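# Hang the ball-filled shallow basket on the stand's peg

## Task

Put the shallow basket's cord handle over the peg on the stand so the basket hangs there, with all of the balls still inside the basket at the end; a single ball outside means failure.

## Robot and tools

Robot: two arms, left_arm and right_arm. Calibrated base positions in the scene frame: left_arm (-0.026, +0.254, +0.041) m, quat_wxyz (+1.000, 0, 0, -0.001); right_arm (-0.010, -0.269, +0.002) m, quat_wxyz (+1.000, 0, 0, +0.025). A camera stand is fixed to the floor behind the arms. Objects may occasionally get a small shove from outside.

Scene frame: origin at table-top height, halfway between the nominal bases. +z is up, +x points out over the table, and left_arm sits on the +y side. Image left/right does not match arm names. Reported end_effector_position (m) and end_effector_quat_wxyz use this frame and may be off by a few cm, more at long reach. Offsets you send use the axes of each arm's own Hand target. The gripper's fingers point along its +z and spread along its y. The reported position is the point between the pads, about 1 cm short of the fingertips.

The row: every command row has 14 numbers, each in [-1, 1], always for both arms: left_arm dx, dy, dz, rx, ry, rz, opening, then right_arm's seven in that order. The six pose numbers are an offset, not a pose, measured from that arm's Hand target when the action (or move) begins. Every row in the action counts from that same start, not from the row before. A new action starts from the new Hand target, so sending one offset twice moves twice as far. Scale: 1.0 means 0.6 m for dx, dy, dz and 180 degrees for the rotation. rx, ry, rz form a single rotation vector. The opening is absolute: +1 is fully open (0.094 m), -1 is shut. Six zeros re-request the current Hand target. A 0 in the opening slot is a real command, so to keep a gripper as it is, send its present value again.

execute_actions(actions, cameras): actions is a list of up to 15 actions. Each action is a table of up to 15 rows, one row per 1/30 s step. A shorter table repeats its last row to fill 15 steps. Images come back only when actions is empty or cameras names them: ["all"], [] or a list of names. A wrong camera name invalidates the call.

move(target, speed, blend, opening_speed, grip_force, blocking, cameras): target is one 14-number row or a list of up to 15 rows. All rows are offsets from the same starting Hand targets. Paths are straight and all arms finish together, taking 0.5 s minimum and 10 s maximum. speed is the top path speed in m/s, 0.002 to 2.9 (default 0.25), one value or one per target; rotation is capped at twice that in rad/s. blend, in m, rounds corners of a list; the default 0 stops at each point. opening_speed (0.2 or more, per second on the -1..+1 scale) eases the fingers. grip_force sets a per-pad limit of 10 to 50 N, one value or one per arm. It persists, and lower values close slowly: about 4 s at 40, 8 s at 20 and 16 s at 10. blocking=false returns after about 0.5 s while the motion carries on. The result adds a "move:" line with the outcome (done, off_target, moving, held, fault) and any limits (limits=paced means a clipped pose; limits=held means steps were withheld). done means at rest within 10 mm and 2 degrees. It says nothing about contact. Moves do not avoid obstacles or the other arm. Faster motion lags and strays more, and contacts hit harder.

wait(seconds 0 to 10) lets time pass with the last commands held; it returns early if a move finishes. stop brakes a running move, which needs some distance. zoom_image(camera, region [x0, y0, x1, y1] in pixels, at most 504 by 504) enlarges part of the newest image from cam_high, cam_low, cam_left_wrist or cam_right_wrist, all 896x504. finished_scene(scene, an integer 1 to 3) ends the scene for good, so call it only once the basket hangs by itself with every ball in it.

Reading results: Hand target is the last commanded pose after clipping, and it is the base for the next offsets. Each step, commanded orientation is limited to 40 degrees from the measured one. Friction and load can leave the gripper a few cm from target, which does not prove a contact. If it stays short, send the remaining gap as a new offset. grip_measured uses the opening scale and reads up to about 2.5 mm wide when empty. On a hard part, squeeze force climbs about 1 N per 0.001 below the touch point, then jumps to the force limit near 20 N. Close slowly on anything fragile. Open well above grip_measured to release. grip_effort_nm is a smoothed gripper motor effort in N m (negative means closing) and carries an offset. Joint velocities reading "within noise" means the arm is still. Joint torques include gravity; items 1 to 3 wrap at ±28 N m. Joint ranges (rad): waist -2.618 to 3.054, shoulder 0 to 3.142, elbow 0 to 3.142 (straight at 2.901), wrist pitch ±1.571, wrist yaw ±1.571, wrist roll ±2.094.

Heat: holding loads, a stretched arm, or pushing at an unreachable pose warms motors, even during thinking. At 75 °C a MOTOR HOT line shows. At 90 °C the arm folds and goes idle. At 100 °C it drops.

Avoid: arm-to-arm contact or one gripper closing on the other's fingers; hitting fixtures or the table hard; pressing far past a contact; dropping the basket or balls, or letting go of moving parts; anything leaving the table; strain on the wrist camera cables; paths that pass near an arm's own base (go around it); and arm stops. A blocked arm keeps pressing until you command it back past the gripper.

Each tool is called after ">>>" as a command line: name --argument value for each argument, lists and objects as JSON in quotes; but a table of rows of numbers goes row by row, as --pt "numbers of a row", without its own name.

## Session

>>> execute_actions --actions '[]'

Scene clock: 0.00 s.
left_arm: end_effector_position=(+0.3758, +0.2939, +0.1487) grip_measured=+1.000 grip_effort_nm=n/a end_effector_quat_wxyz=(+0.599, -0.092, +0.791, +0.085) | right_arm: end_effector_position=(+0.3854, -0.2773, +0.1237) grip_measured=+1.000 grip_effort_nm=n/a end_effector_quat_wxyz=(+0.620, +0.036, +0.783, -0.031)
Joint positions: left_arm=[-0.019 1.577 0.374 0.922 -0.268 -0.05 0.094] | right_arm=[-0.014 1.502 0.33 0.939 0.129 0.027 0.094]
Joint velocities: within noise
Joint torques (N m): no reading
Motor temperatures (°C): left_arm=[23 29 36 27 26 26 28] | right_arm=[24 26 30 29 23 24 25]
Heat: left arm: 36 °C; right arm: 30 °C.
Hand target: left_arm +0.3752, +0.2943, +0.1464; +0.594, -0.092, +0.794, +0.087 | right_arm +0.3853, -0.2774, +0.1225; +0.617, +0.036, +0.785, -0.032
Tool commands: left_gripper/opening=+1.0 right_gripper/opening=+1.0

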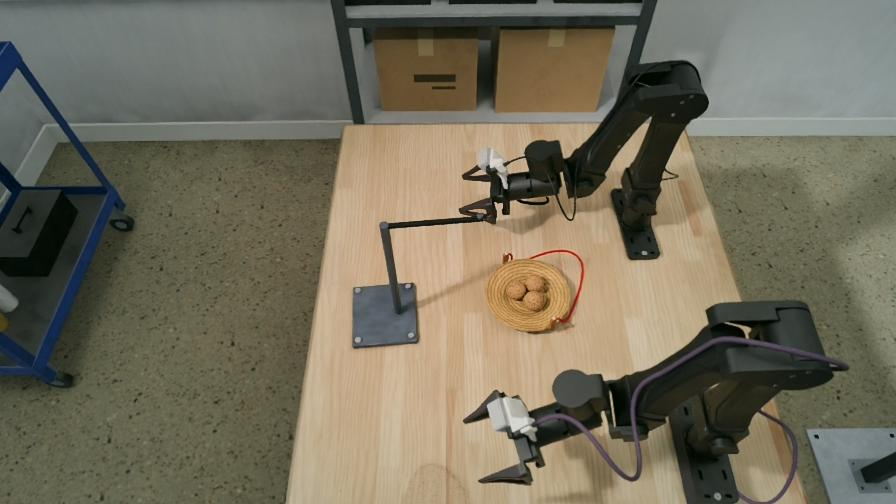

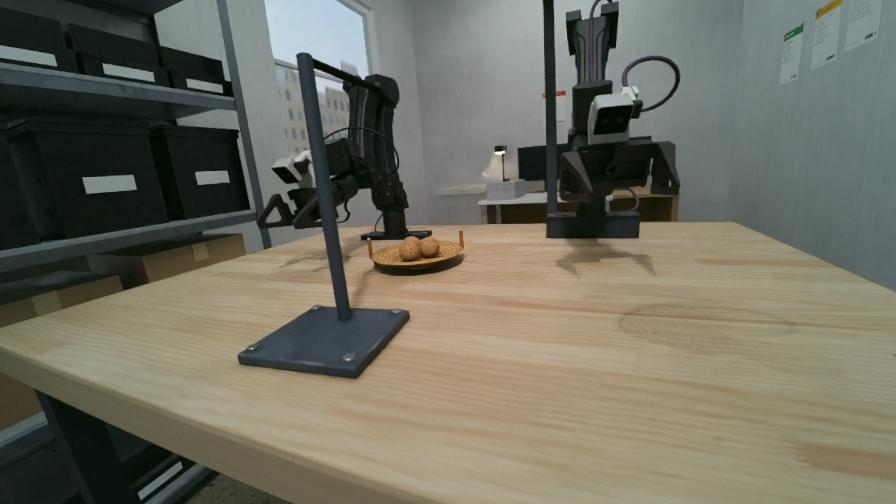

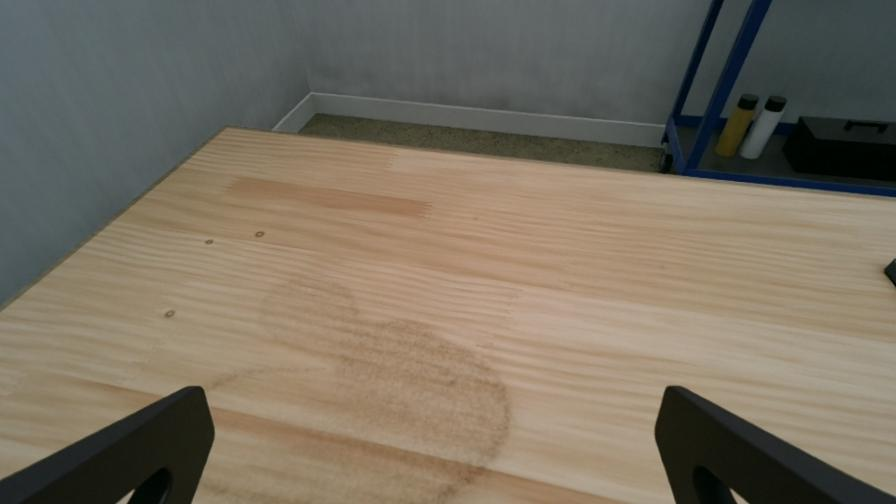

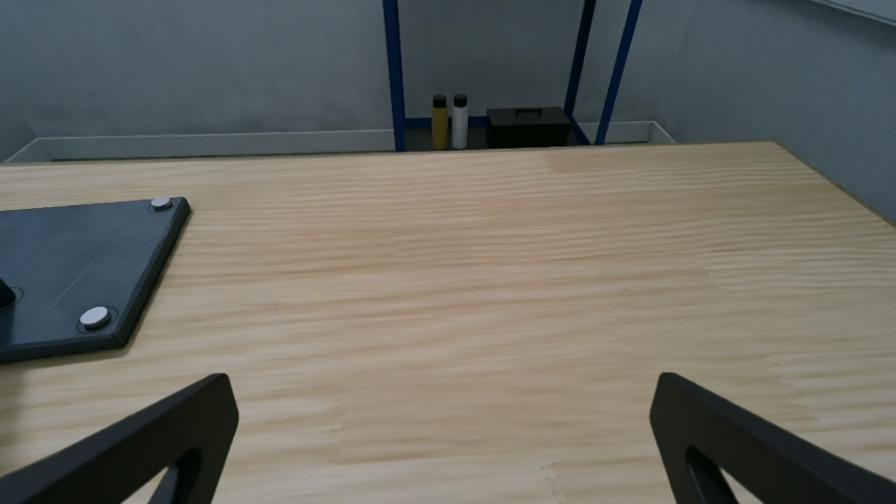

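>>> move --target '[-0.0452,-0.5205,-0.4587,0.3294,0.2203,0.2667,1,0,0,0,0,0,0,1]' --speed 0.35 --grip_force '[50,50]' --cameras '["cam_left_wrist","cam_high"]'

>>> zoom_image --camera "cam_left_wrist" --region '[150, 0, 653, 503]'

Scene clock: 51.50 s.
left_arm: end_effector_position=(+0.2059, -0.0723, +0.2427) grip_measured=+1.000 grip_effort_nm=-0.03 end_effector_quat_wxyz=(+0.207, +0.481, +0.844, -0.114) | right_arm: end_effector_position=(+0.3854, -0.2773, +0.1237) grip_measured=+1.000 grip_effort_nm=0.02 end_effector_quat_wxyz=(+0.620, +0.036, +0.783, -0.031)
Joint positions: left_arm=[-0.936 1.632 1.561 -1.023 0.038 0.088 0.094] | right_arm=[-0.014 1.502 0.33 0.939 0.129 0.027 0.094]
Joint torques (N m): left_arm=[-0.12 -6.23 9.89 0.86 0.12 0.08] | right_arm=[0.06 -5.87 5.79 1.56 0.02 -0.01]
Motor temperatures (°C): left_arm=[23 30 37 32 26 26 28] | right_arm=[24 28 31 34 23 24 25]
Heat: left arm: 37 °C; right arm: 34 °C.
Hand target: left_arm +0.2052, -0.0749, +0.2399; +0.195, +0.487, +0.844, -0.112 | right_arm +0.3853, -0.2774, +0.1225; +0.617, +0.036, +0.785, -0.032
Off the commanded pose: left_arm 0.004 m, 2 deg | right_arm 0.001 m, 0 deg.
move: done
Images, in order (width x height): cam_high 896x504, cam_left_wrist 896x504.

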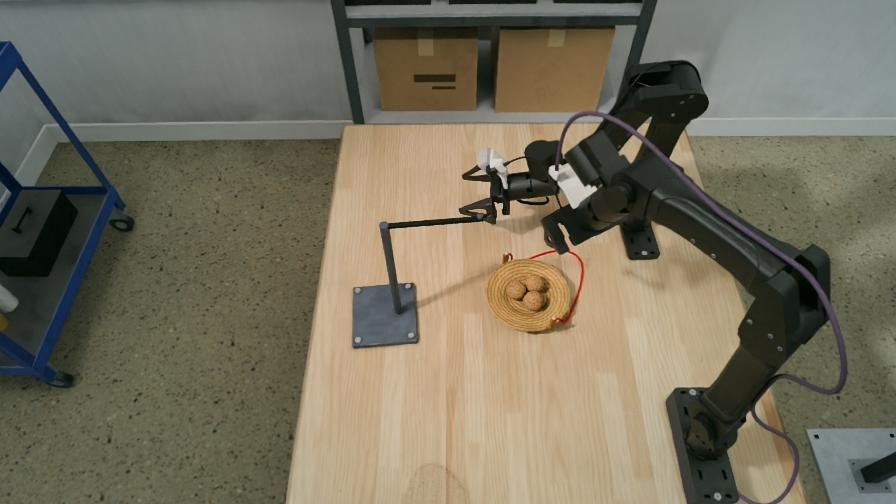

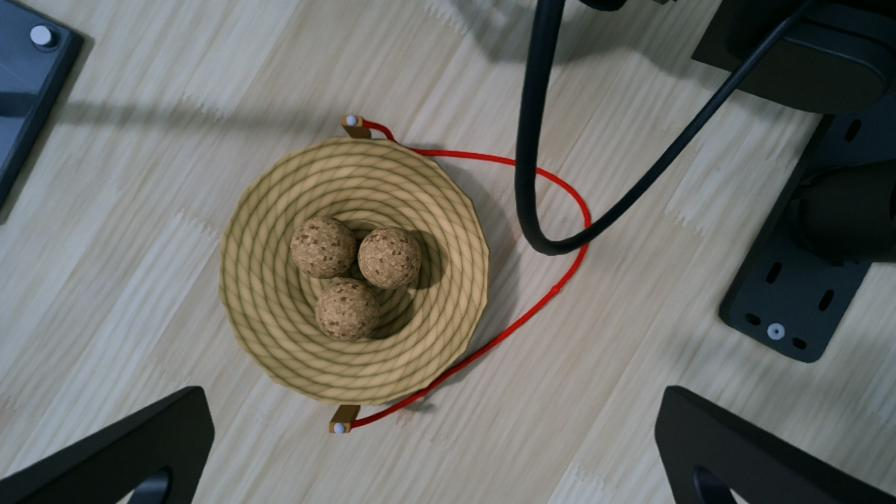

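Scaled by 1.002 from the camera's 896x504 image, which has a finer 1280x720 frame.

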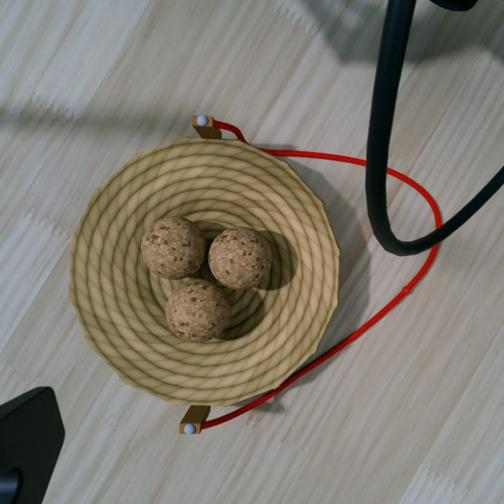

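>>> move --pt "0 0 0 0 0 0 1 0.0083 -0.2038 -0.0293 0.1079 0.0006 0.0261 1" --pt "0.0898 -0.1735 0.2898 0 0 0 1 0.0083 -0.2038 -0.0293 0.1079 0.0006 0.0261 1" --speed 0.2 --cameras '["cam_left_wrist","cam_high","cam_low"]'

Scene clock: 121.27 s.
left_arm: end_effector_position=(+0.1283, -0.1541, +0.0728) grip_measured=+1.000 grip_effort_nm=-0.02 end_effector_quat_wxyz=(+0.200, +0.490, +0.840, -0.122) | right_arm: end_effector_position=(+0.3604, -0.3944, +0.1254) grip_measured=+1.000 grip_effort_nm=0.02 end_effector_quat_wxyz=(+0.608, +0.163, +0.765, -0.136)
Joint positions: left_arm=[-1.241 1.873 1.158 -0.388 -0.076 -0.169 0.094] | right_arm=[-0.296 1.483 0.315 0.939 0.178 0.032 0.094]
Joint torques (N m): left_arm=[-0.02 -8.51 5.91 1.33 -0.11 -0.07] | right_arm=[-0.43 -6.79 4.89 1.51 0.11 0.08]
Motor temperatures (°C): left_arm=[23 31 43 30 26 26 28] | right_arm=[24 28 31 35 23 24 25]
Heat: left arm: 43 °C; right arm: 35 °C.
Hand target: left_arm +0.1292, -0.1513, +0.0602; +0.196, +0.487, +0.844, -0.113 | right_arm +0.3555, -0.3974, +0.1225; +0.602, +0.172, +0.767, -0.138
Off the commanded pose: left_arm 0.013 m, 1 deg | right_arm 0.006 m, 1 deg.
move: off_target (left_arm)
Images, in order (width x height): cam_high 896x504, cam_low 896x504, cam_left_wrist 896x504.

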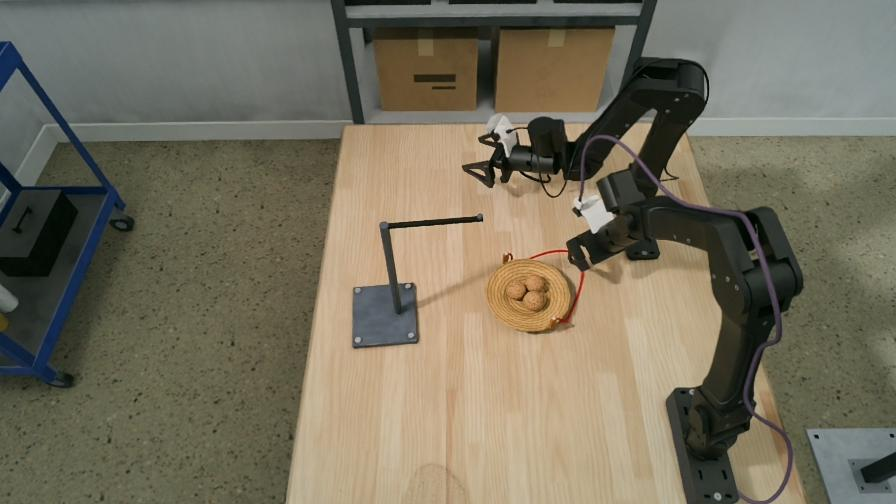

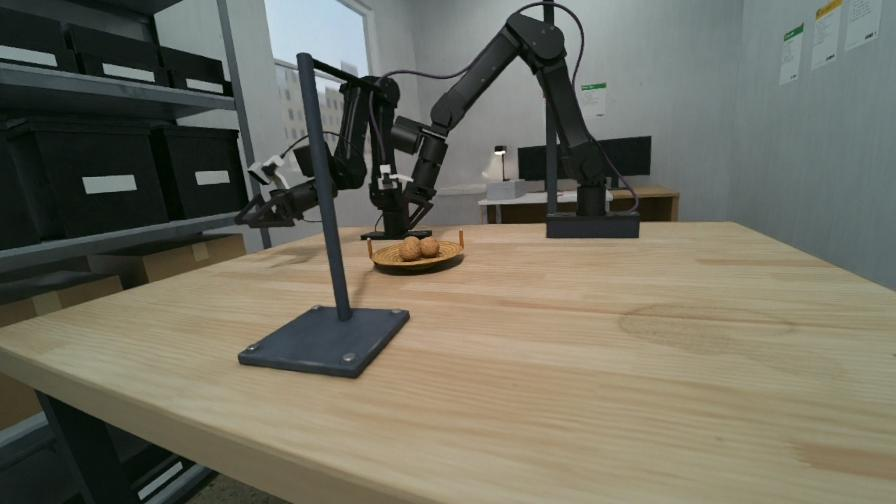

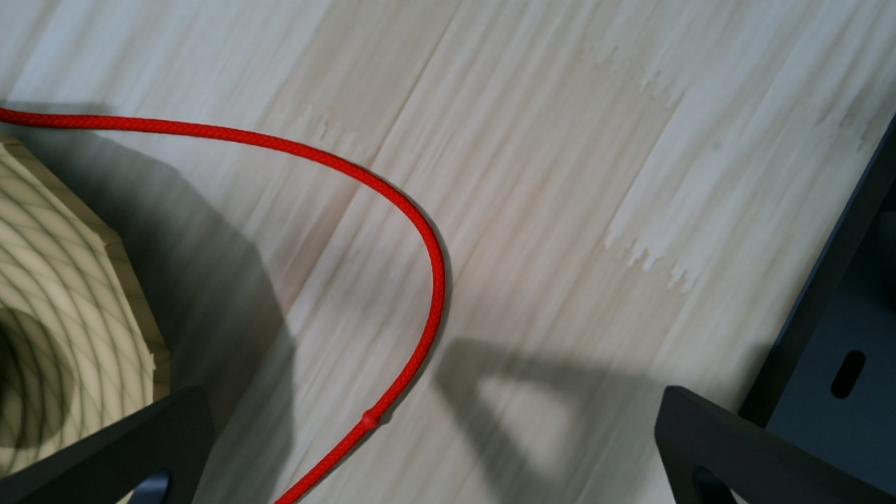

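>>> move --pt "0.0058 0 0.0435 0 0.1444 0 -0.2 0 0 0 0 0 0 1" --pt "0.0255 0 0.0838 0 0.1444 0 -0.2 0 0 0 0 0 0 1" --speed '[0.15,0.06]' --cameras '["cam_left_wrist"]'

Scene clock: 137.77 s.
left_arm: end_effector_position=(+0.1348, -0.1681, +0.0544) grip_measured=-0.197 grip_effort_nm=-0.17 end_effector_quat_wxyz=(+0.081, +0.498, +0.862, -0.050) | right_arm: end_effector_position=(+0.3604, -0.3944, +0.1254) grip_measured=+1.000 grip_effort_nm=0.02 end_effector_quat_wxyz=(+0.608, +0.163, +0.765, -0.136)
Joint positions: left_arm=[-1.218 2.152 1.591 -0.822 -0.026 -0.169 0.038] | right_arm=[-0.296 1.483 0.315 0.939 0.178 0.032 0.094]
Joint torques (N m): left_arm=[0.03 -13.64 6.43 0.57 0.02 0] | right_arm=[-0.44 -6.74 4.92 1.51 0.11 0.08]
Heat: left arm: 41 °C; right arm: 35 °C.
Hand target: left_arm +0.1343, -0.1669, +0.0540; +0.079, +0.498, +0.862, -0.049 (not the last commanded pose) | right_arm +0.3555, -0.3974, +0.1225; +0.602, +0.172, +0.767, -0.138
Off the commanded pose: left_arm 0.047 m, 11 deg | right_arm 0.007 m, 1 deg.
move: held (left_arm; a check stopped the path); path passed 0 of 2 targets; limits=held
pose unreachable (left arm): on one or more control steps of this call, first in action 0 (counted from 0), this arm could not follow its commanded pose, so it was not sent that pose on those steps. It may still have moved: this result reports where it is.
cause: moving toward the commanded pose would bring a part of the arm too close to another arm (this arm's wrist (the part past joint 4) and the right arm's wrist (the part past joint 4), where that arm would come to rest).
Images, in order (width x height): cam_left_wrist 896x504.

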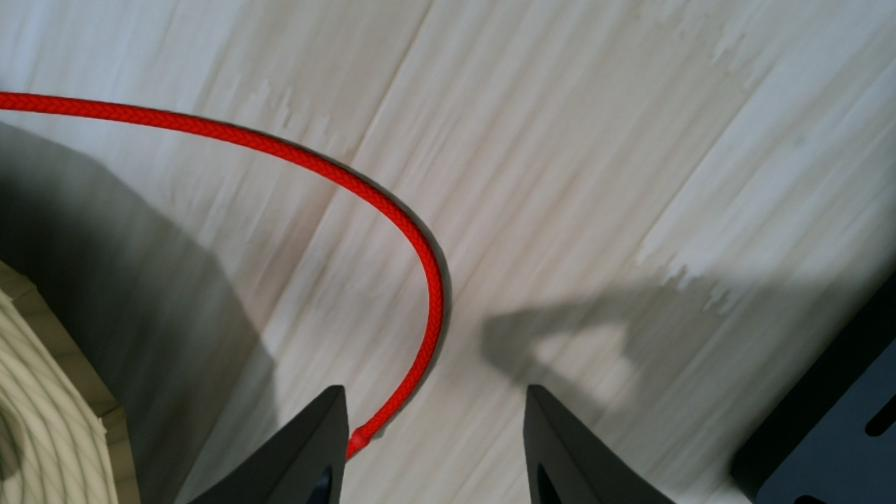

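>>> move --pt "0 0 0 0 0 0 -0.2 0.0038 -0.2322 -0.0117 0.1149 0.0005 0.0279 1" --pt "0.0175 0.0058 0.0375 0 0.0594 0 -0.2 0.0038 -0.2322 -0.0117 0.1149 0.0005 0.0279 1" --pt "0.0242 0.0058 0.0735 0 0.0594 0 -0.2 0.0038 -0.2322 -0.0117 0.1149 0.0005 0.0279 1" --speed '[0.2,0.15,0.06]' --cameras '["cam_left_wrist","cam_high"]'

Scene clock: 169.90 s.
left_arm: end_effector_position=(+0.1350, -0.1660, +0.0301) grip_measured=-0.197 grip_effort_nm=-0.17 end_effector_quat_wxyz=(+0.016, +0.499, +0.866, -0.013) | right_arm: end_effector_position=(+0.2895, -0.5159, +0.1264) grip_measured=+1.000 grip_effort_nm=0.02 end_effector_quat_wxyz=(+0.574, +0.302, +0.720, -0.246)
Joint positions: left_arm=[-1.205 2.311 1.774 -0.993 0 -0.162 0.038] | right_arm=[-0.65 1.47 0.305 0.939 0.197 0.036 0.094]
Joint torques (N m): left_arm=[0.44 -10.92 5.14 0.48 0.09 0.07] | right_arm=[-0.44 -4.33 6.71 1.51 0.1 0.08]
Heat: left arm: 39 °C; right arm: 35 °C.
Hand target: left_arm +0.1342, -0.1600, +0.0081; -0.001, +0.501, +0.866, -0.002 | right_arm +0.2889, -0.5200, +0.1228; +0.566, +0.310, +0.722, -0.247
Off the commanded pose: left_arm 0.023 m, 2 deg | right_arm 0.006 m, 1 deg.
move: off_target (left_arm)
Images, in order (width x height): cam_high 896x504, cam_left_wrist 896x504.

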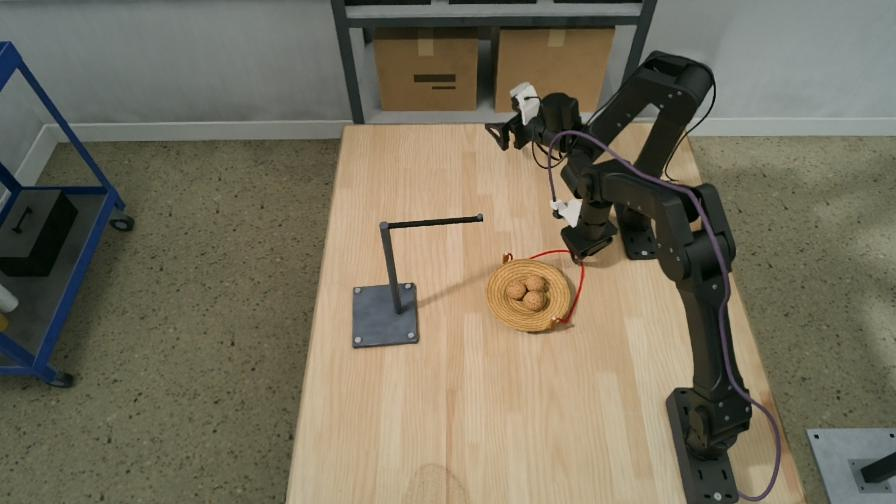

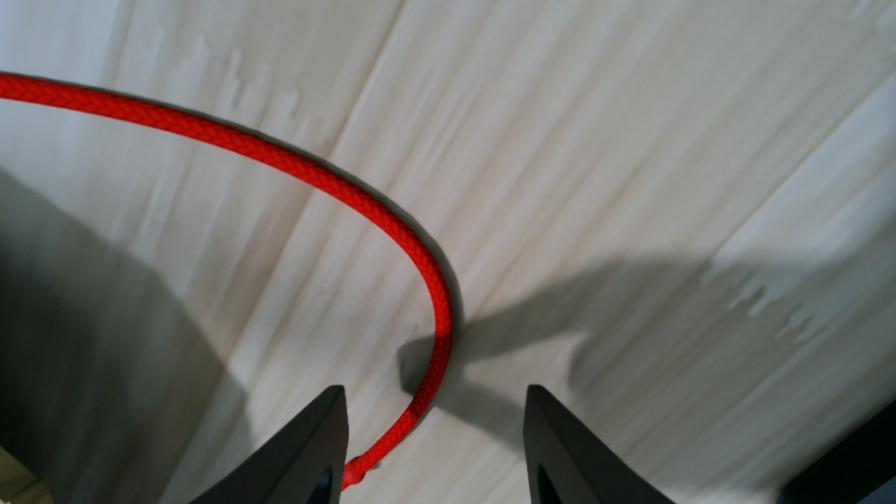

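>>> move --target '[0,0,0.02,0,0,0,-0.2,0,0,0,0,0,0,1]' --speed 0.06 --cameras '["cam_left_wrist"]'

Scene clock: 182.93 s.
left_arm: end_effector_position=(+0.1351, -0.1663, +0.0181) grip_measured=-0.197 grip_effort_nm=-0.17 end_effector_quat_wxyz=(+0.015, +0.499, +0.866, -0.013) | right_arm: end_effector_position=(+0.2895, -0.5159, +0.1264) grip_measured=+1.000 grip_effort_nm=0.02 end_effector_quat_wxyz=(+0.574, +0.302, +0.720, -0.246)
Joint positions: left_arm=[-1.205 2.329 1.755 -0.957 0 -0.162 0.038] | right_arm=[-0.65 1.47 0.305 0.939 0.197 0.036 0.094]
Joint torques (N m): left_arm=[0.44 -10.93 5.15 0.5 0.09 0.08] | right_arm=[-0.43 -4.31 6.71 1.5 0.1 0.06]
Heat: left arm: 39 °C; right arm: 35 °C.
Hand target: left_arm +0.1342, -0.1600, -0.0039; -0.001, +0.501, +0.866, -0.002 | right_arm +0.2889, -0.5200, +0.1228; +0.566, +0.310, +0.722, -0.247
Off the commanded pose: left_arm 0.023 m, 2 deg | right_arm 0.006 m, 1 deg.
move: off_target (left_arm)
Images, in order (width x height): cam_left_wrist 896x504.

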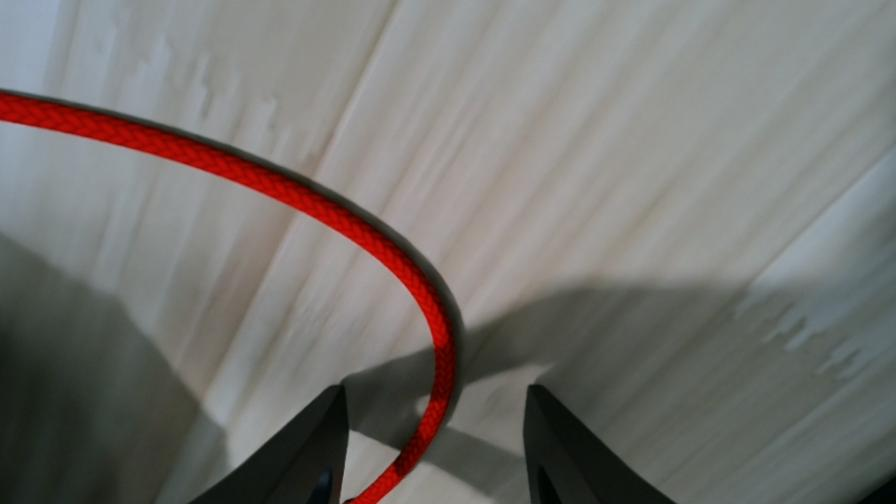

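>>> move --pt "0 0 0.0133 0 0 0 -0.2 0 0 0 0 0 0 1" --pt "0 0 0.0133 0 0 0 -1 0 0 0 0 0 0 1" --speed 0.05 --opening_speed 0.5 --cameras '["cam_left_wrist"]'

>>> zoom_image --camera "cam_left_wrist" --region '[340, 300, 540, 504]'

Scene clock: 194.83 s.
left_arm: end_effector_position=(+0.1371, -0.1689, +0.0164) grip_measured=-0.960 grip_effort_nm=-1.00 end_effector_quat_wxyz=(+0.021, +0.498, +0.867, -0.017) | right_arm: end_effector_position=(+0.2895, -0.5159, +0.1264) grip_measured=+1.000 grip_effort_nm=0.02 end_effector_quat_wxyz=(+0.574, +0.302, +0.720, -0.246)
Joint positions: left_arm=[-1.204 2.33 1.748 -0.935 0 -0.162 0.002] | right_arm=[-0.65 1.47 0.305 0.939 0.197 0.036 0.094]
Joint torques (N m): left_arm=[0.28 -10.06 4.62 0.54 0.1 0.08] | right_arm=[-0.43 -4.3 6.75 1.5 0.09 0.07]
Motor temperatures (°C): left_arm=[23 34 38 29 26 26 28] | right_arm=[24 27 32 36 23 24 25]
Heat: left arm: 38 °C; right arm: 36 °C.
Hand target: left_arm +0.1341, -0.1600, -0.0119; -0.001, +0.501, +0.866, -0.002 | right_arm +0.2889, -0.5200, +0.1228; +0.566, +0.310, +0.722, -0.247
Off the commanded pose: left_arm 0.030 m, 3 deg | right_arm 0.006 m, 1 deg.
move: off_target (left_arm); target 2's new opening was sent with left_arm's hand 0.029 m and 3 deg from that target
Images, in order (width x height): cam_left_wrist 896x504.

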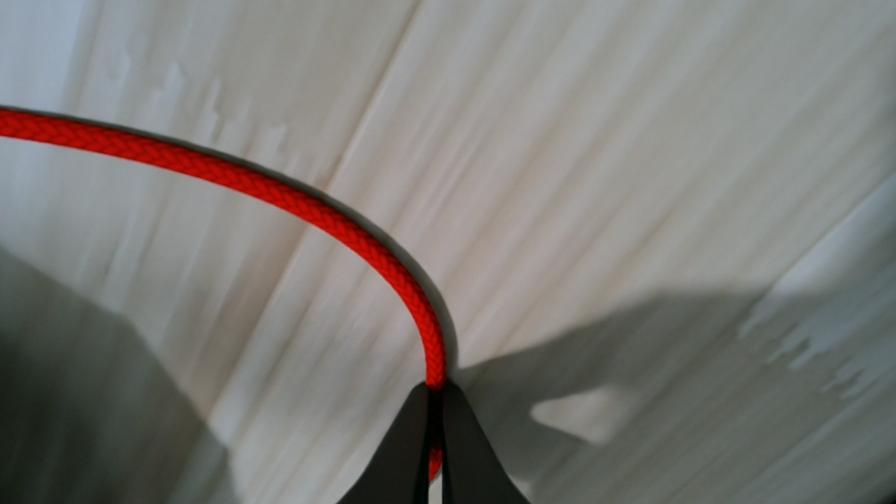

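Scaled by 2.471 from the camera's 896x504 image, which has a finer 1280x720 frame.

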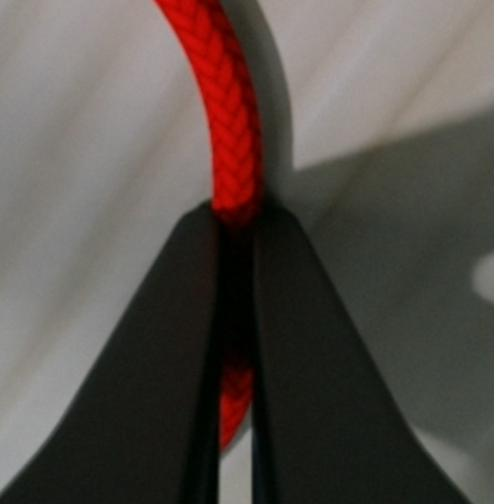

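>>> move --pt "-0.0137 0.0903 -0.17 0 0 0 -1 0 0 0 0 0 0 1" --pt "-0.0202 0.275 -0.3033 0.0218 -0.1659 0.0814 -1 0 0 0 0 0 0 1" --pt "-0.0202 0.275 -0.4282 0.0218 -0.1659 0.0814 -1 0 0 0 0 0 0 1" --speed '[0.12,0.12,0.08]' --blend '[0.03,0.02,0]' --cameras '["cam_low","cam_left_wrist"]'

>>> zoom_image --camera "cam_low" --region '[280, 50, 500, 290]'

Scene clock: 224.93 s.
left_arm: end_effector_position=(+0.2861, -0.0894, +0.2330) grip_measured=-0.962 grip_effort_nm=-1.06 end_effector_quat_wxyz=(+0.200, +0.586, +0.770, -0.155) | right_arm: end_effector_position=(+0.2895, -0.5159, +0.1264) grip_measured=+1.000 grip_effort_nm=0.02 end_effector_quat_wxyz=(+0.574, +0.302, +0.720, -0.246)
Joint positions: left_arm=[-0.729 1.916 1.859 -1.074 0.272 0.508 0.002] | right_arm=[-0.65 1.47 0.305 0.939 0.197 0.036 0.094]
Joint torques (N m): left_arm=[0.42 -13.03 9.26 0.83 0.3 0.09] | right_arm=[-0.4 -4.36 6.76 1.5 0.1 0.09]
Heat: left arm: 38 °C; right arm: 36 °C.
Hand target: left_arm +0.2842, -0.0876, +0.2443; +0.205, +0.588, +0.766, -0.160 | right_arm +0.2889, -0.5200, +0.1228; +0.566, +0.310, +0.722, -0.247
Off the commanded pose: left_arm 0.011 m, 1 deg | right_arm 0.006 m, 1 deg.
move: off_target (left_arm)
Images, in order (width x height): cam_low 896x504, cam_left_wrist 896x504.

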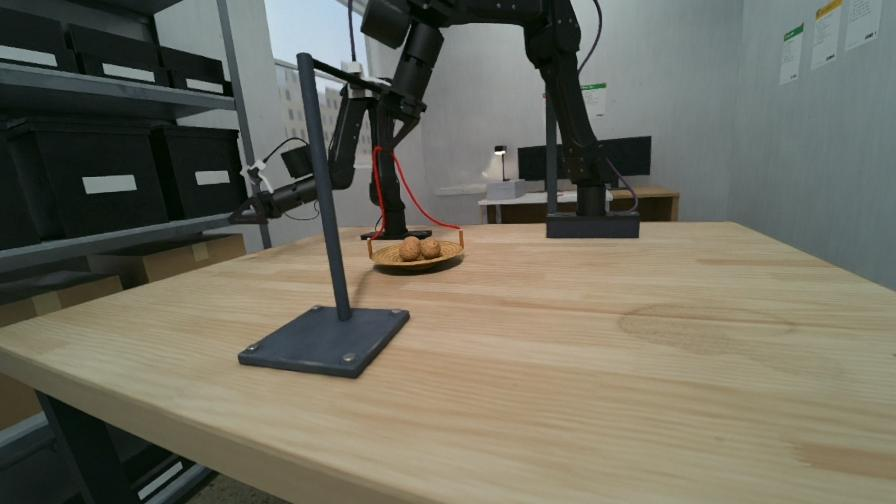

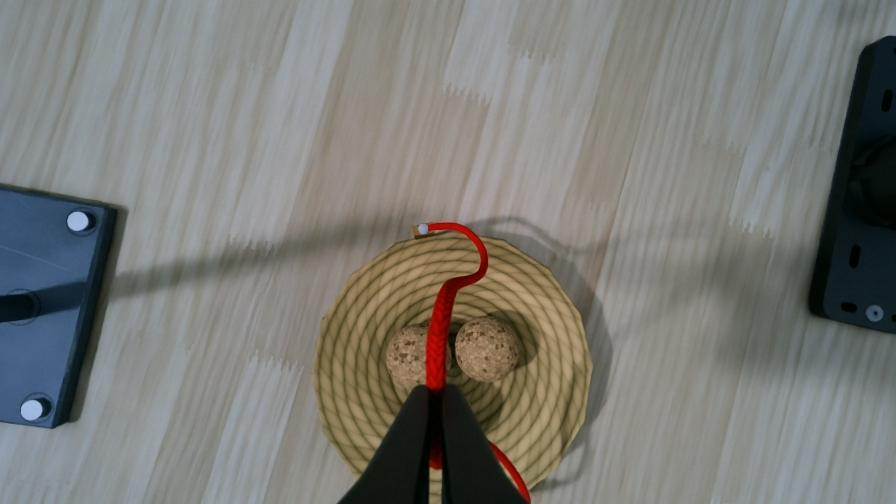

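Scaled by 2.100 from the camera's 896x504 image, which has a finer 1280x720 frame.

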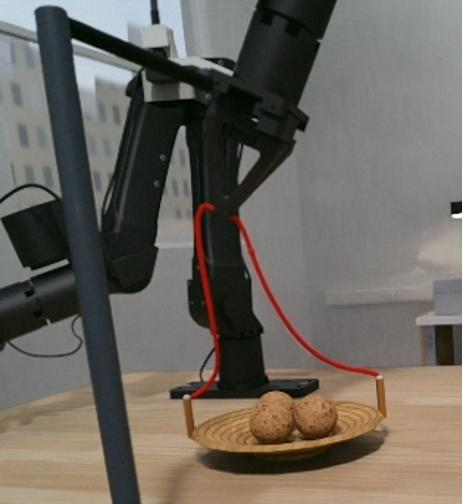

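>>> move --target '[0.0122,-0.0055,-0.0565,0,0,0,-1,0,0,0,0,0,0,1]' --speed 0.06 --cameras '["cam_low","cam_left_wrist"]'

>>> zoom_image --camera "cam_low" --region '[280, 50, 500, 290]'

Scene clock: 240.33 s.
left_arm: end_effector_position=(+0.2787, -0.0690, +0.2515) grip_measured=-0.962 grip_effort_nm=-1.06 end_effector_quat_wxyz=(+0.191, +0.586, +0.772, -0.154) | right_arm: end_effector_position=(+0.2895, -0.5159, +0.1264) grip_measured=+1.000 grip_effort_nm=0.02 end_effector_quat_wxyz=(+0.574, +0.302, +0.720, -0.246)
Joint positions: left_arm=[-0.701 1.873 1.884 -1.168 0.282 0.535 0.002] | right_arm=[-0.65 1.47 0.305 0.939 0.197 0.036 0.094]
Joint torques (N m): left_arm=[0.49 -14.04 9.17 0.78 0.32 0.1] | right_arm=[-0.44 -4.34 6.72 1.5 0.1 0.08]
Heat: left arm: 40 °C; right arm: 36 °C.
Hand target: left_arm +0.2752, -0.0657, +0.2697; +0.205, +0.588, +0.766, -0.160 | right_arm +0.2889, -0.5200, +0.1228; +0.566, +0.310, +0.722, -0.247
Off the commanded pose: left_arm 0.019 m, 2 deg | right_arm 0.006 m, 1 deg.
move: off_target (left_arm)
Images, in order (width x height): cam_low 896x504, cam_left_wrist 896x504.

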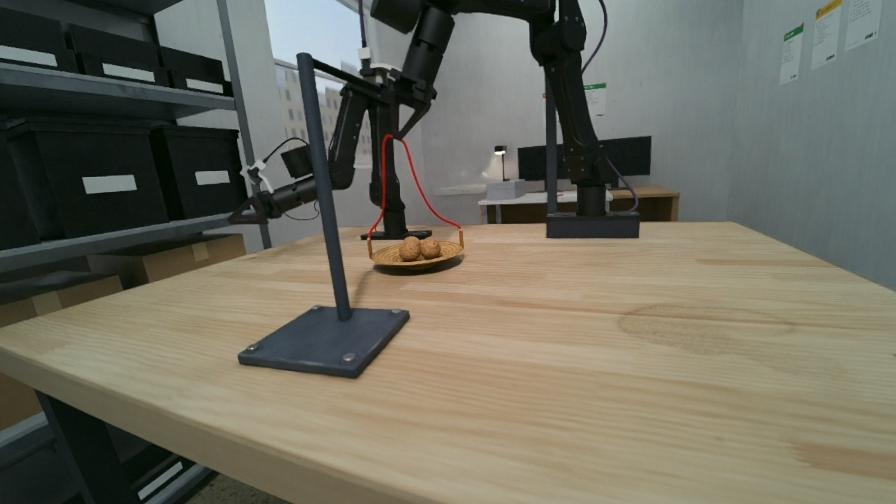

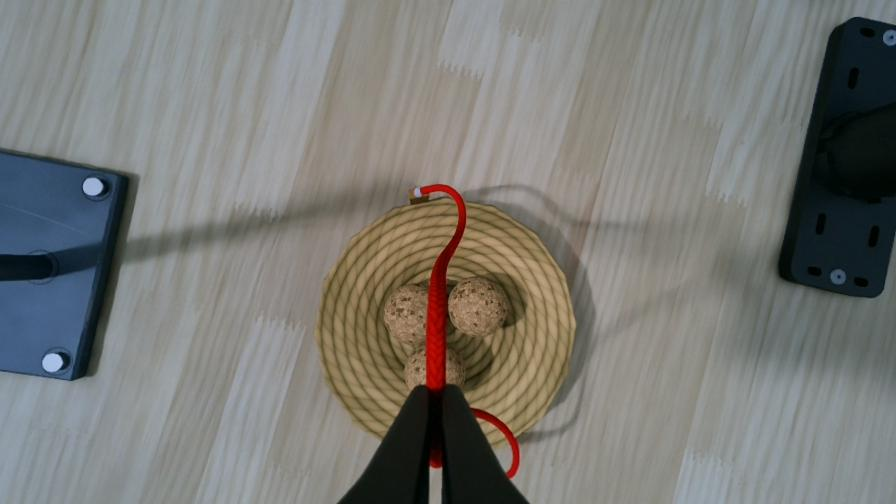

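Scaled by 2.100 from the camera's 896x504 image, which has a finer 1280x720 frame.

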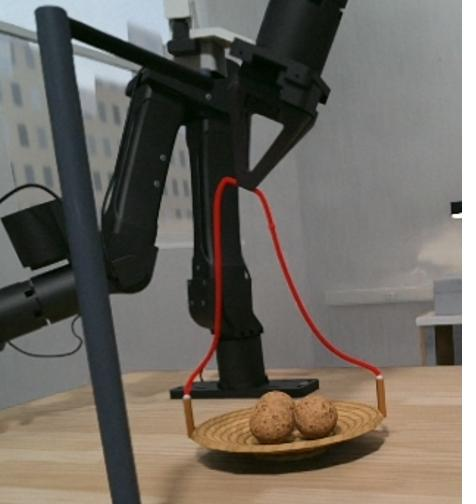

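>>> move --target '[-0.0292,0,-0.0505,0,0,0,-1,0,0,0,0,0,0,1]' --speed 0.03 --cameras '["cam_low","cam_left_wrist"]'

>>> zoom_image --camera "cam_low" --region '[280, 50, 500, 290]'

Scene clock: 248.17 s.
left_arm: end_effector_position=(+0.2711, -0.0626, +0.3044) grip_measured=-0.963 grip_effort_nm=-1.06 end_effector_quat_wxyz=(+0.205, +0.586, +0.768, -0.155) | right_arm: end_effector_position=(+0.2895, -0.5159, +0.1264) grip_measured=+1.000 grip_effort_nm=0.02 end_effector_quat_wxyz=(+0.574, +0.302, +0.720, -0.246)
Joint positions: left_arm=[-0.701 1.885 2.114 -1.357 0.283 0.536 0.002] | right_arm=[-0.65 1.47 0.305 0.939 0.197 0.036 0.094]
Joint torques (N m): left_arm=[0.55 -8.53 9.54 0.99 0.32 0.09] | right_arm=[-0.4 -4.33 6.75 1.51 0.1 0.06]
Heat: left arm: 41 °C; right arm: 36 °C.
Hand target: left_arm +0.2754, -0.0657, +0.3048; +0.205, +0.588, +0.766, -0.160 | right_arm +0.2889, -0.5200, +0.1228; +0.566, +0.310, +0.722, -0.247
Off the commanded pose: left_arm 0.005 m, 1 deg | right_arm 0.006 m, 1 deg.
move: done
Images, in order (width x height): cam_low 896x504, cam_left_wrist 896x504.

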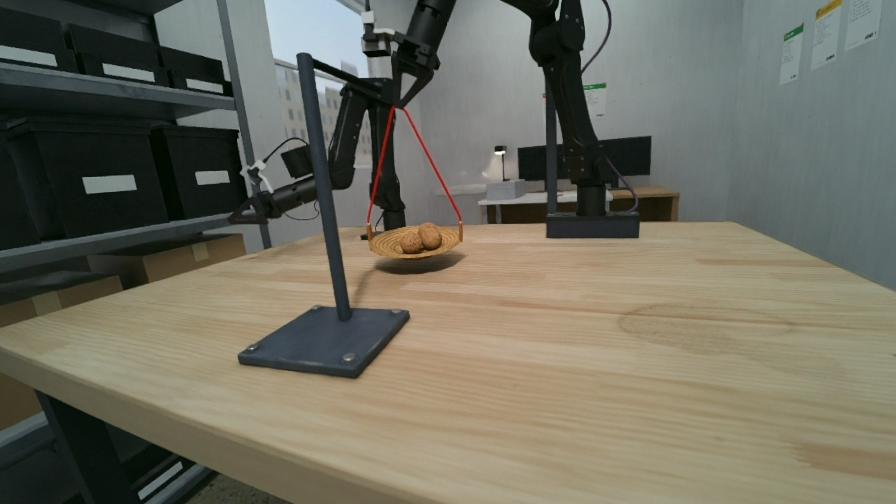

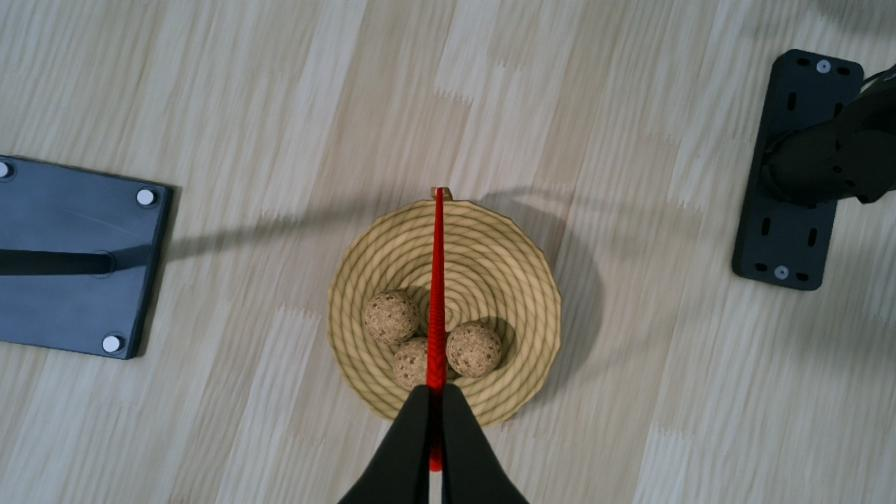

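Scaled by 2.100 from the camera's 896x504 image, which has a finer 1280x720 frame.

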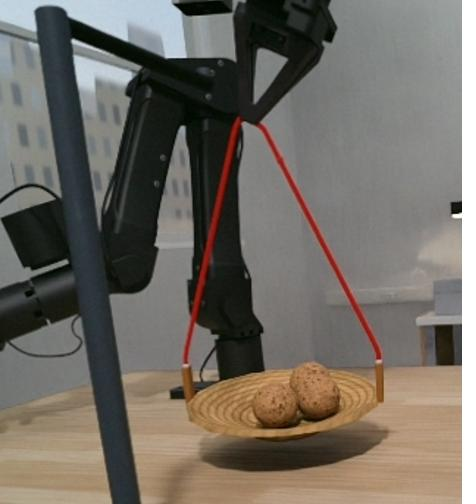

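>>> move --target '[-0.0745,0.0155,-0.1207,0.017,-0.0833,0.0222,-1,0,0,0,0,0,0,1]' --speed 0.05 --cameras '["cam_low","cam_left_wrist","cam_high"]'

>>> zoom_image --camera "cam_low" --region '[280, 0, 500, 240]'

Scene clock: 262.23 s.
left_arm: end_effector_position=(+0.2830, -0.0617, +0.3890) grip_measured=-0.963 grip_effort_nm=-1.05 end_effector_quat_wxyz=(+0.294, +0.590, +0.714, -0.237) | right_arm: end_effector_position=(+0.2895, -0.5159, +0.1264) grip_measured=+1.000 grip_effort_nm=0.02 end_effector_quat_wxyz=(+0.574, +0.302, +0.720, -0.246)
Joint positions: left_arm=[-0.595 1.943 2.443 -1.461 0.51 0.621 0.002] | right_arm=[-0.65 1.47 0.305 0.939 0.197 0.036 0.094]
Joint torques (N m): left_arm=[0.54 -8.24 8.59 1.25 0.56 0.11] | right_arm=[-0.42 -4.37 6.74 1.51 0.1 0.07]
Heat: left arm: 41 °C; right arm: 36 °C.
Hand target: left_arm +0.2852, -0.0655, +0.3898; +0.293, +0.594, +0.707, -0.249 | right_arm +0.2889, -0.5200, +0.1228; +0.566, +0.310, +0.722, -0.247
Off the commanded pose: left_arm 0.005 m, 2 deg | right_arm 0.006 m, 1 deg.
move: done
Images, in order (width x height): cam_high 896x504, cam_low 896x504, cam_left_wrist 896x504.

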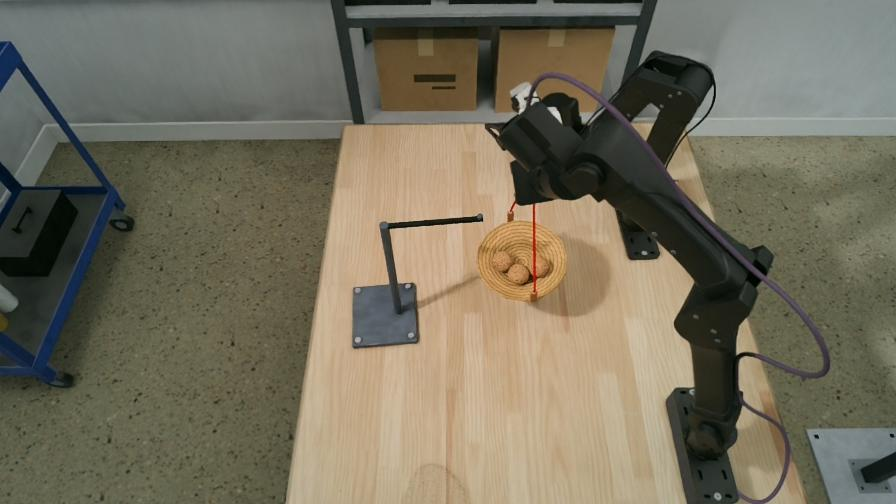

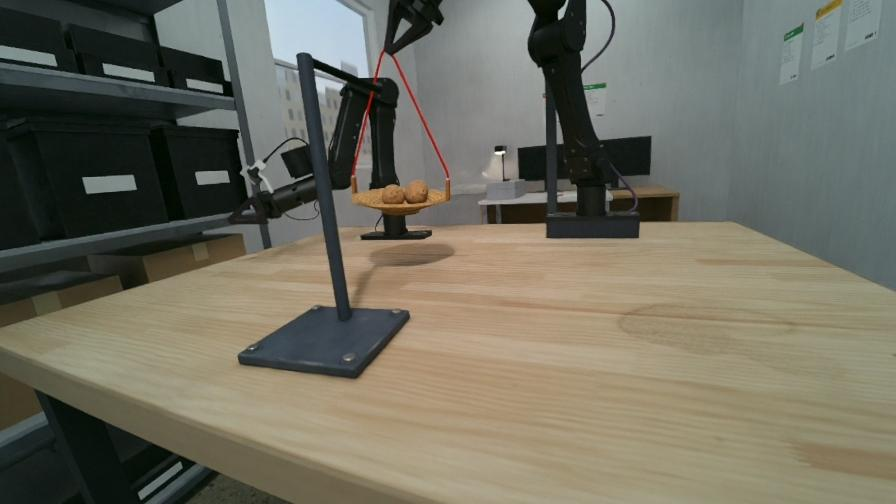

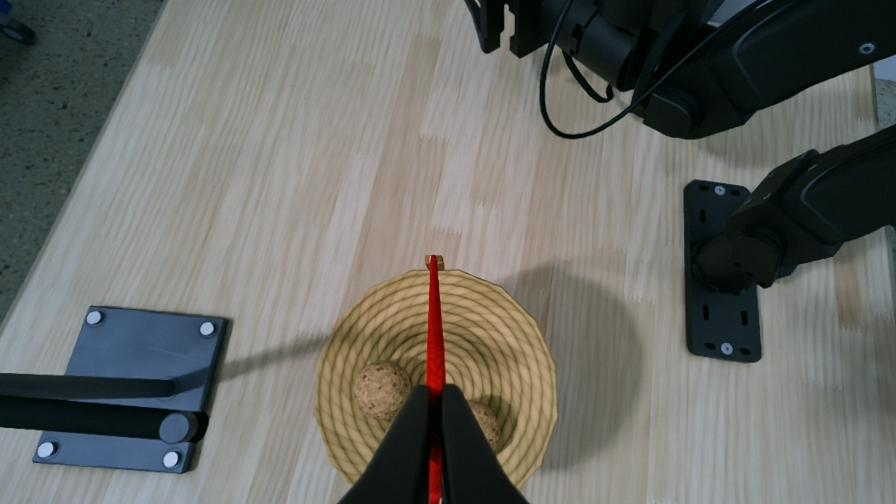

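Scaled by 2.100 from the camera's 896x504 image, which has a finer 1280x720 frame.

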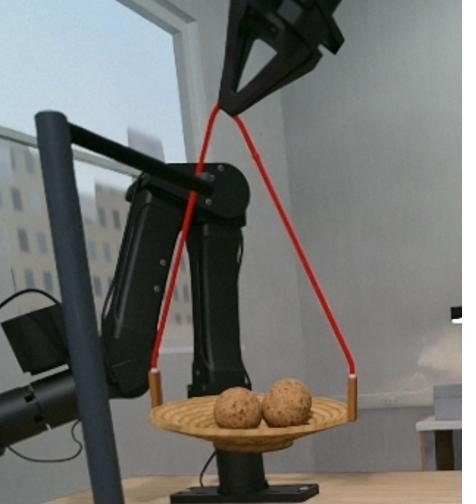

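>>> move --pt "0.0245 0.0567 -0.0128 0 0 0 -1 0 0 0 0 0 0 1" --pt "0.0258 0.2045 -0.0022 0 0 0 -1 0 0 0 0 0 0 1" --speed '[0.045,0.045]' --blend '[0.005,0]' --cameras '["cam_low","cam_left_wrist","cam_high"]'

>>> zoom_image --camera "cam_low" --region '[290, 0, 470, 200]'

Scene clock: 309.03 s.
left_arm: end_effector_position=(+0.3957, -0.0266, +0.3775) grip_measured=-0.963 grip_effort_nm=-1.05 end_effector_quat_wxyz=(+0.359, +0.559, +0.710, -0.232) | right_arm: end_effector_position=(+0.2895, -0.5159, +0.1264) grip_measured=+1.000 grip_effort_nm=0.02 end_effector_quat_wxyz=(+0.574, +0.302, +0.720, -0.246)
Joint positions: left_arm=[-0.375 2.261 2.838 -1.477 0.629 0.732 0.002] | right_arm=[-0.65 1.47 0.305 0.939 0.197 0.036 0.094]
Joint torques (N m): left_arm=[0.39 -10.52 8.14 1.73 0.63 -0.04] | right_arm=[-0.42 -4.31 6.74 1.51 0.1 0.07]
Heat: left arm: 40 °C; right arm: 36 °C.
Hand target: left_arm +0.4040, -0.0328, +0.3792; +0.293, +0.594, +0.707, -0.249 | right_arm +0.2889, -0.5200, +0.1228; +0.566, +0.310, +0.722, -0.247
Off the commanded pose: left_arm 0.010 m, 9 deg | right_arm 0.006 m, 1 deg.
elbow stopped short (left arm): the move would have taken joint 3 (elbow) straighter than the controller allows.
move: off_target (left_arm)
Images, in order (width x height): cam_high 896x504, cam_low 896x504, cam_left_wrist 896x504.

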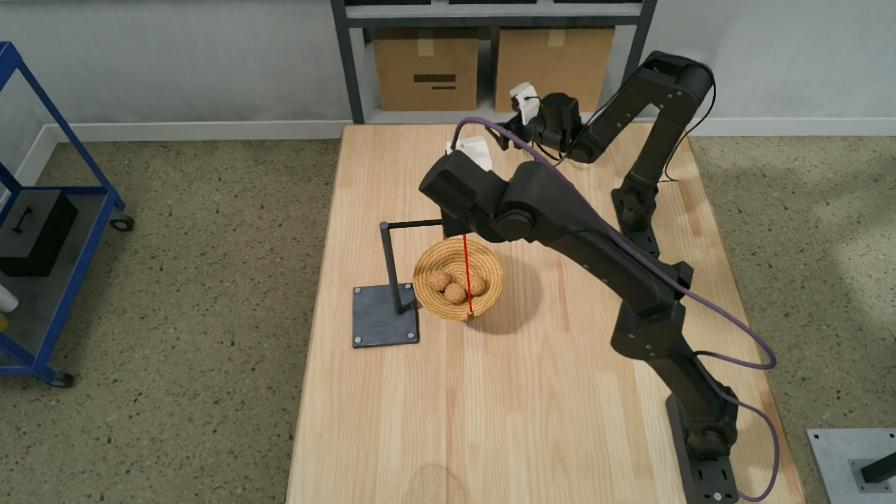

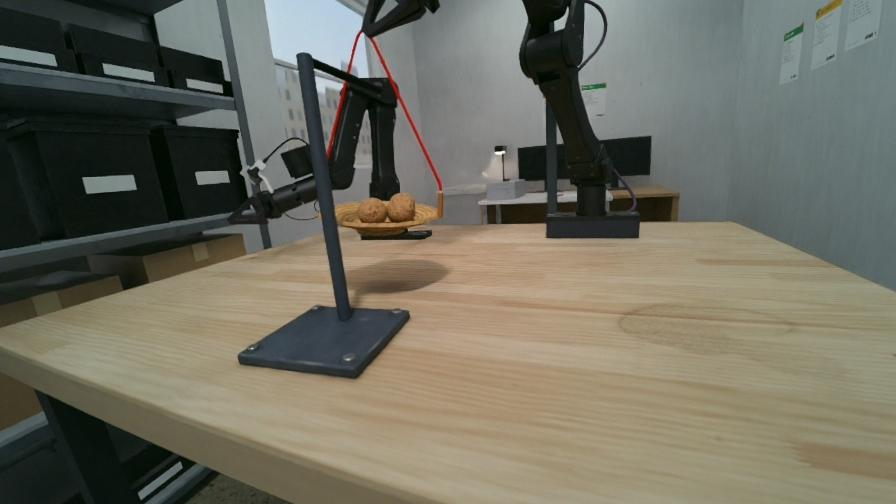

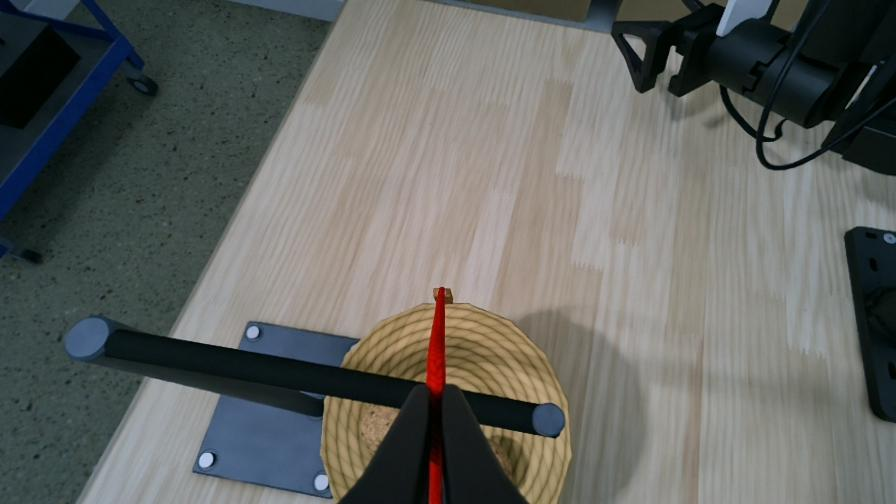

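Scaled by 2.520 from the camera's 896x504 image, which has a finer 1280x720 frame.

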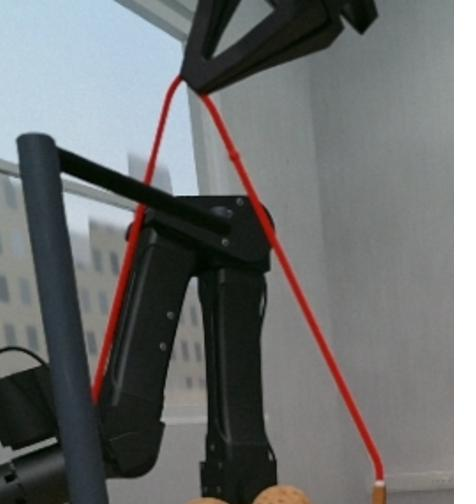

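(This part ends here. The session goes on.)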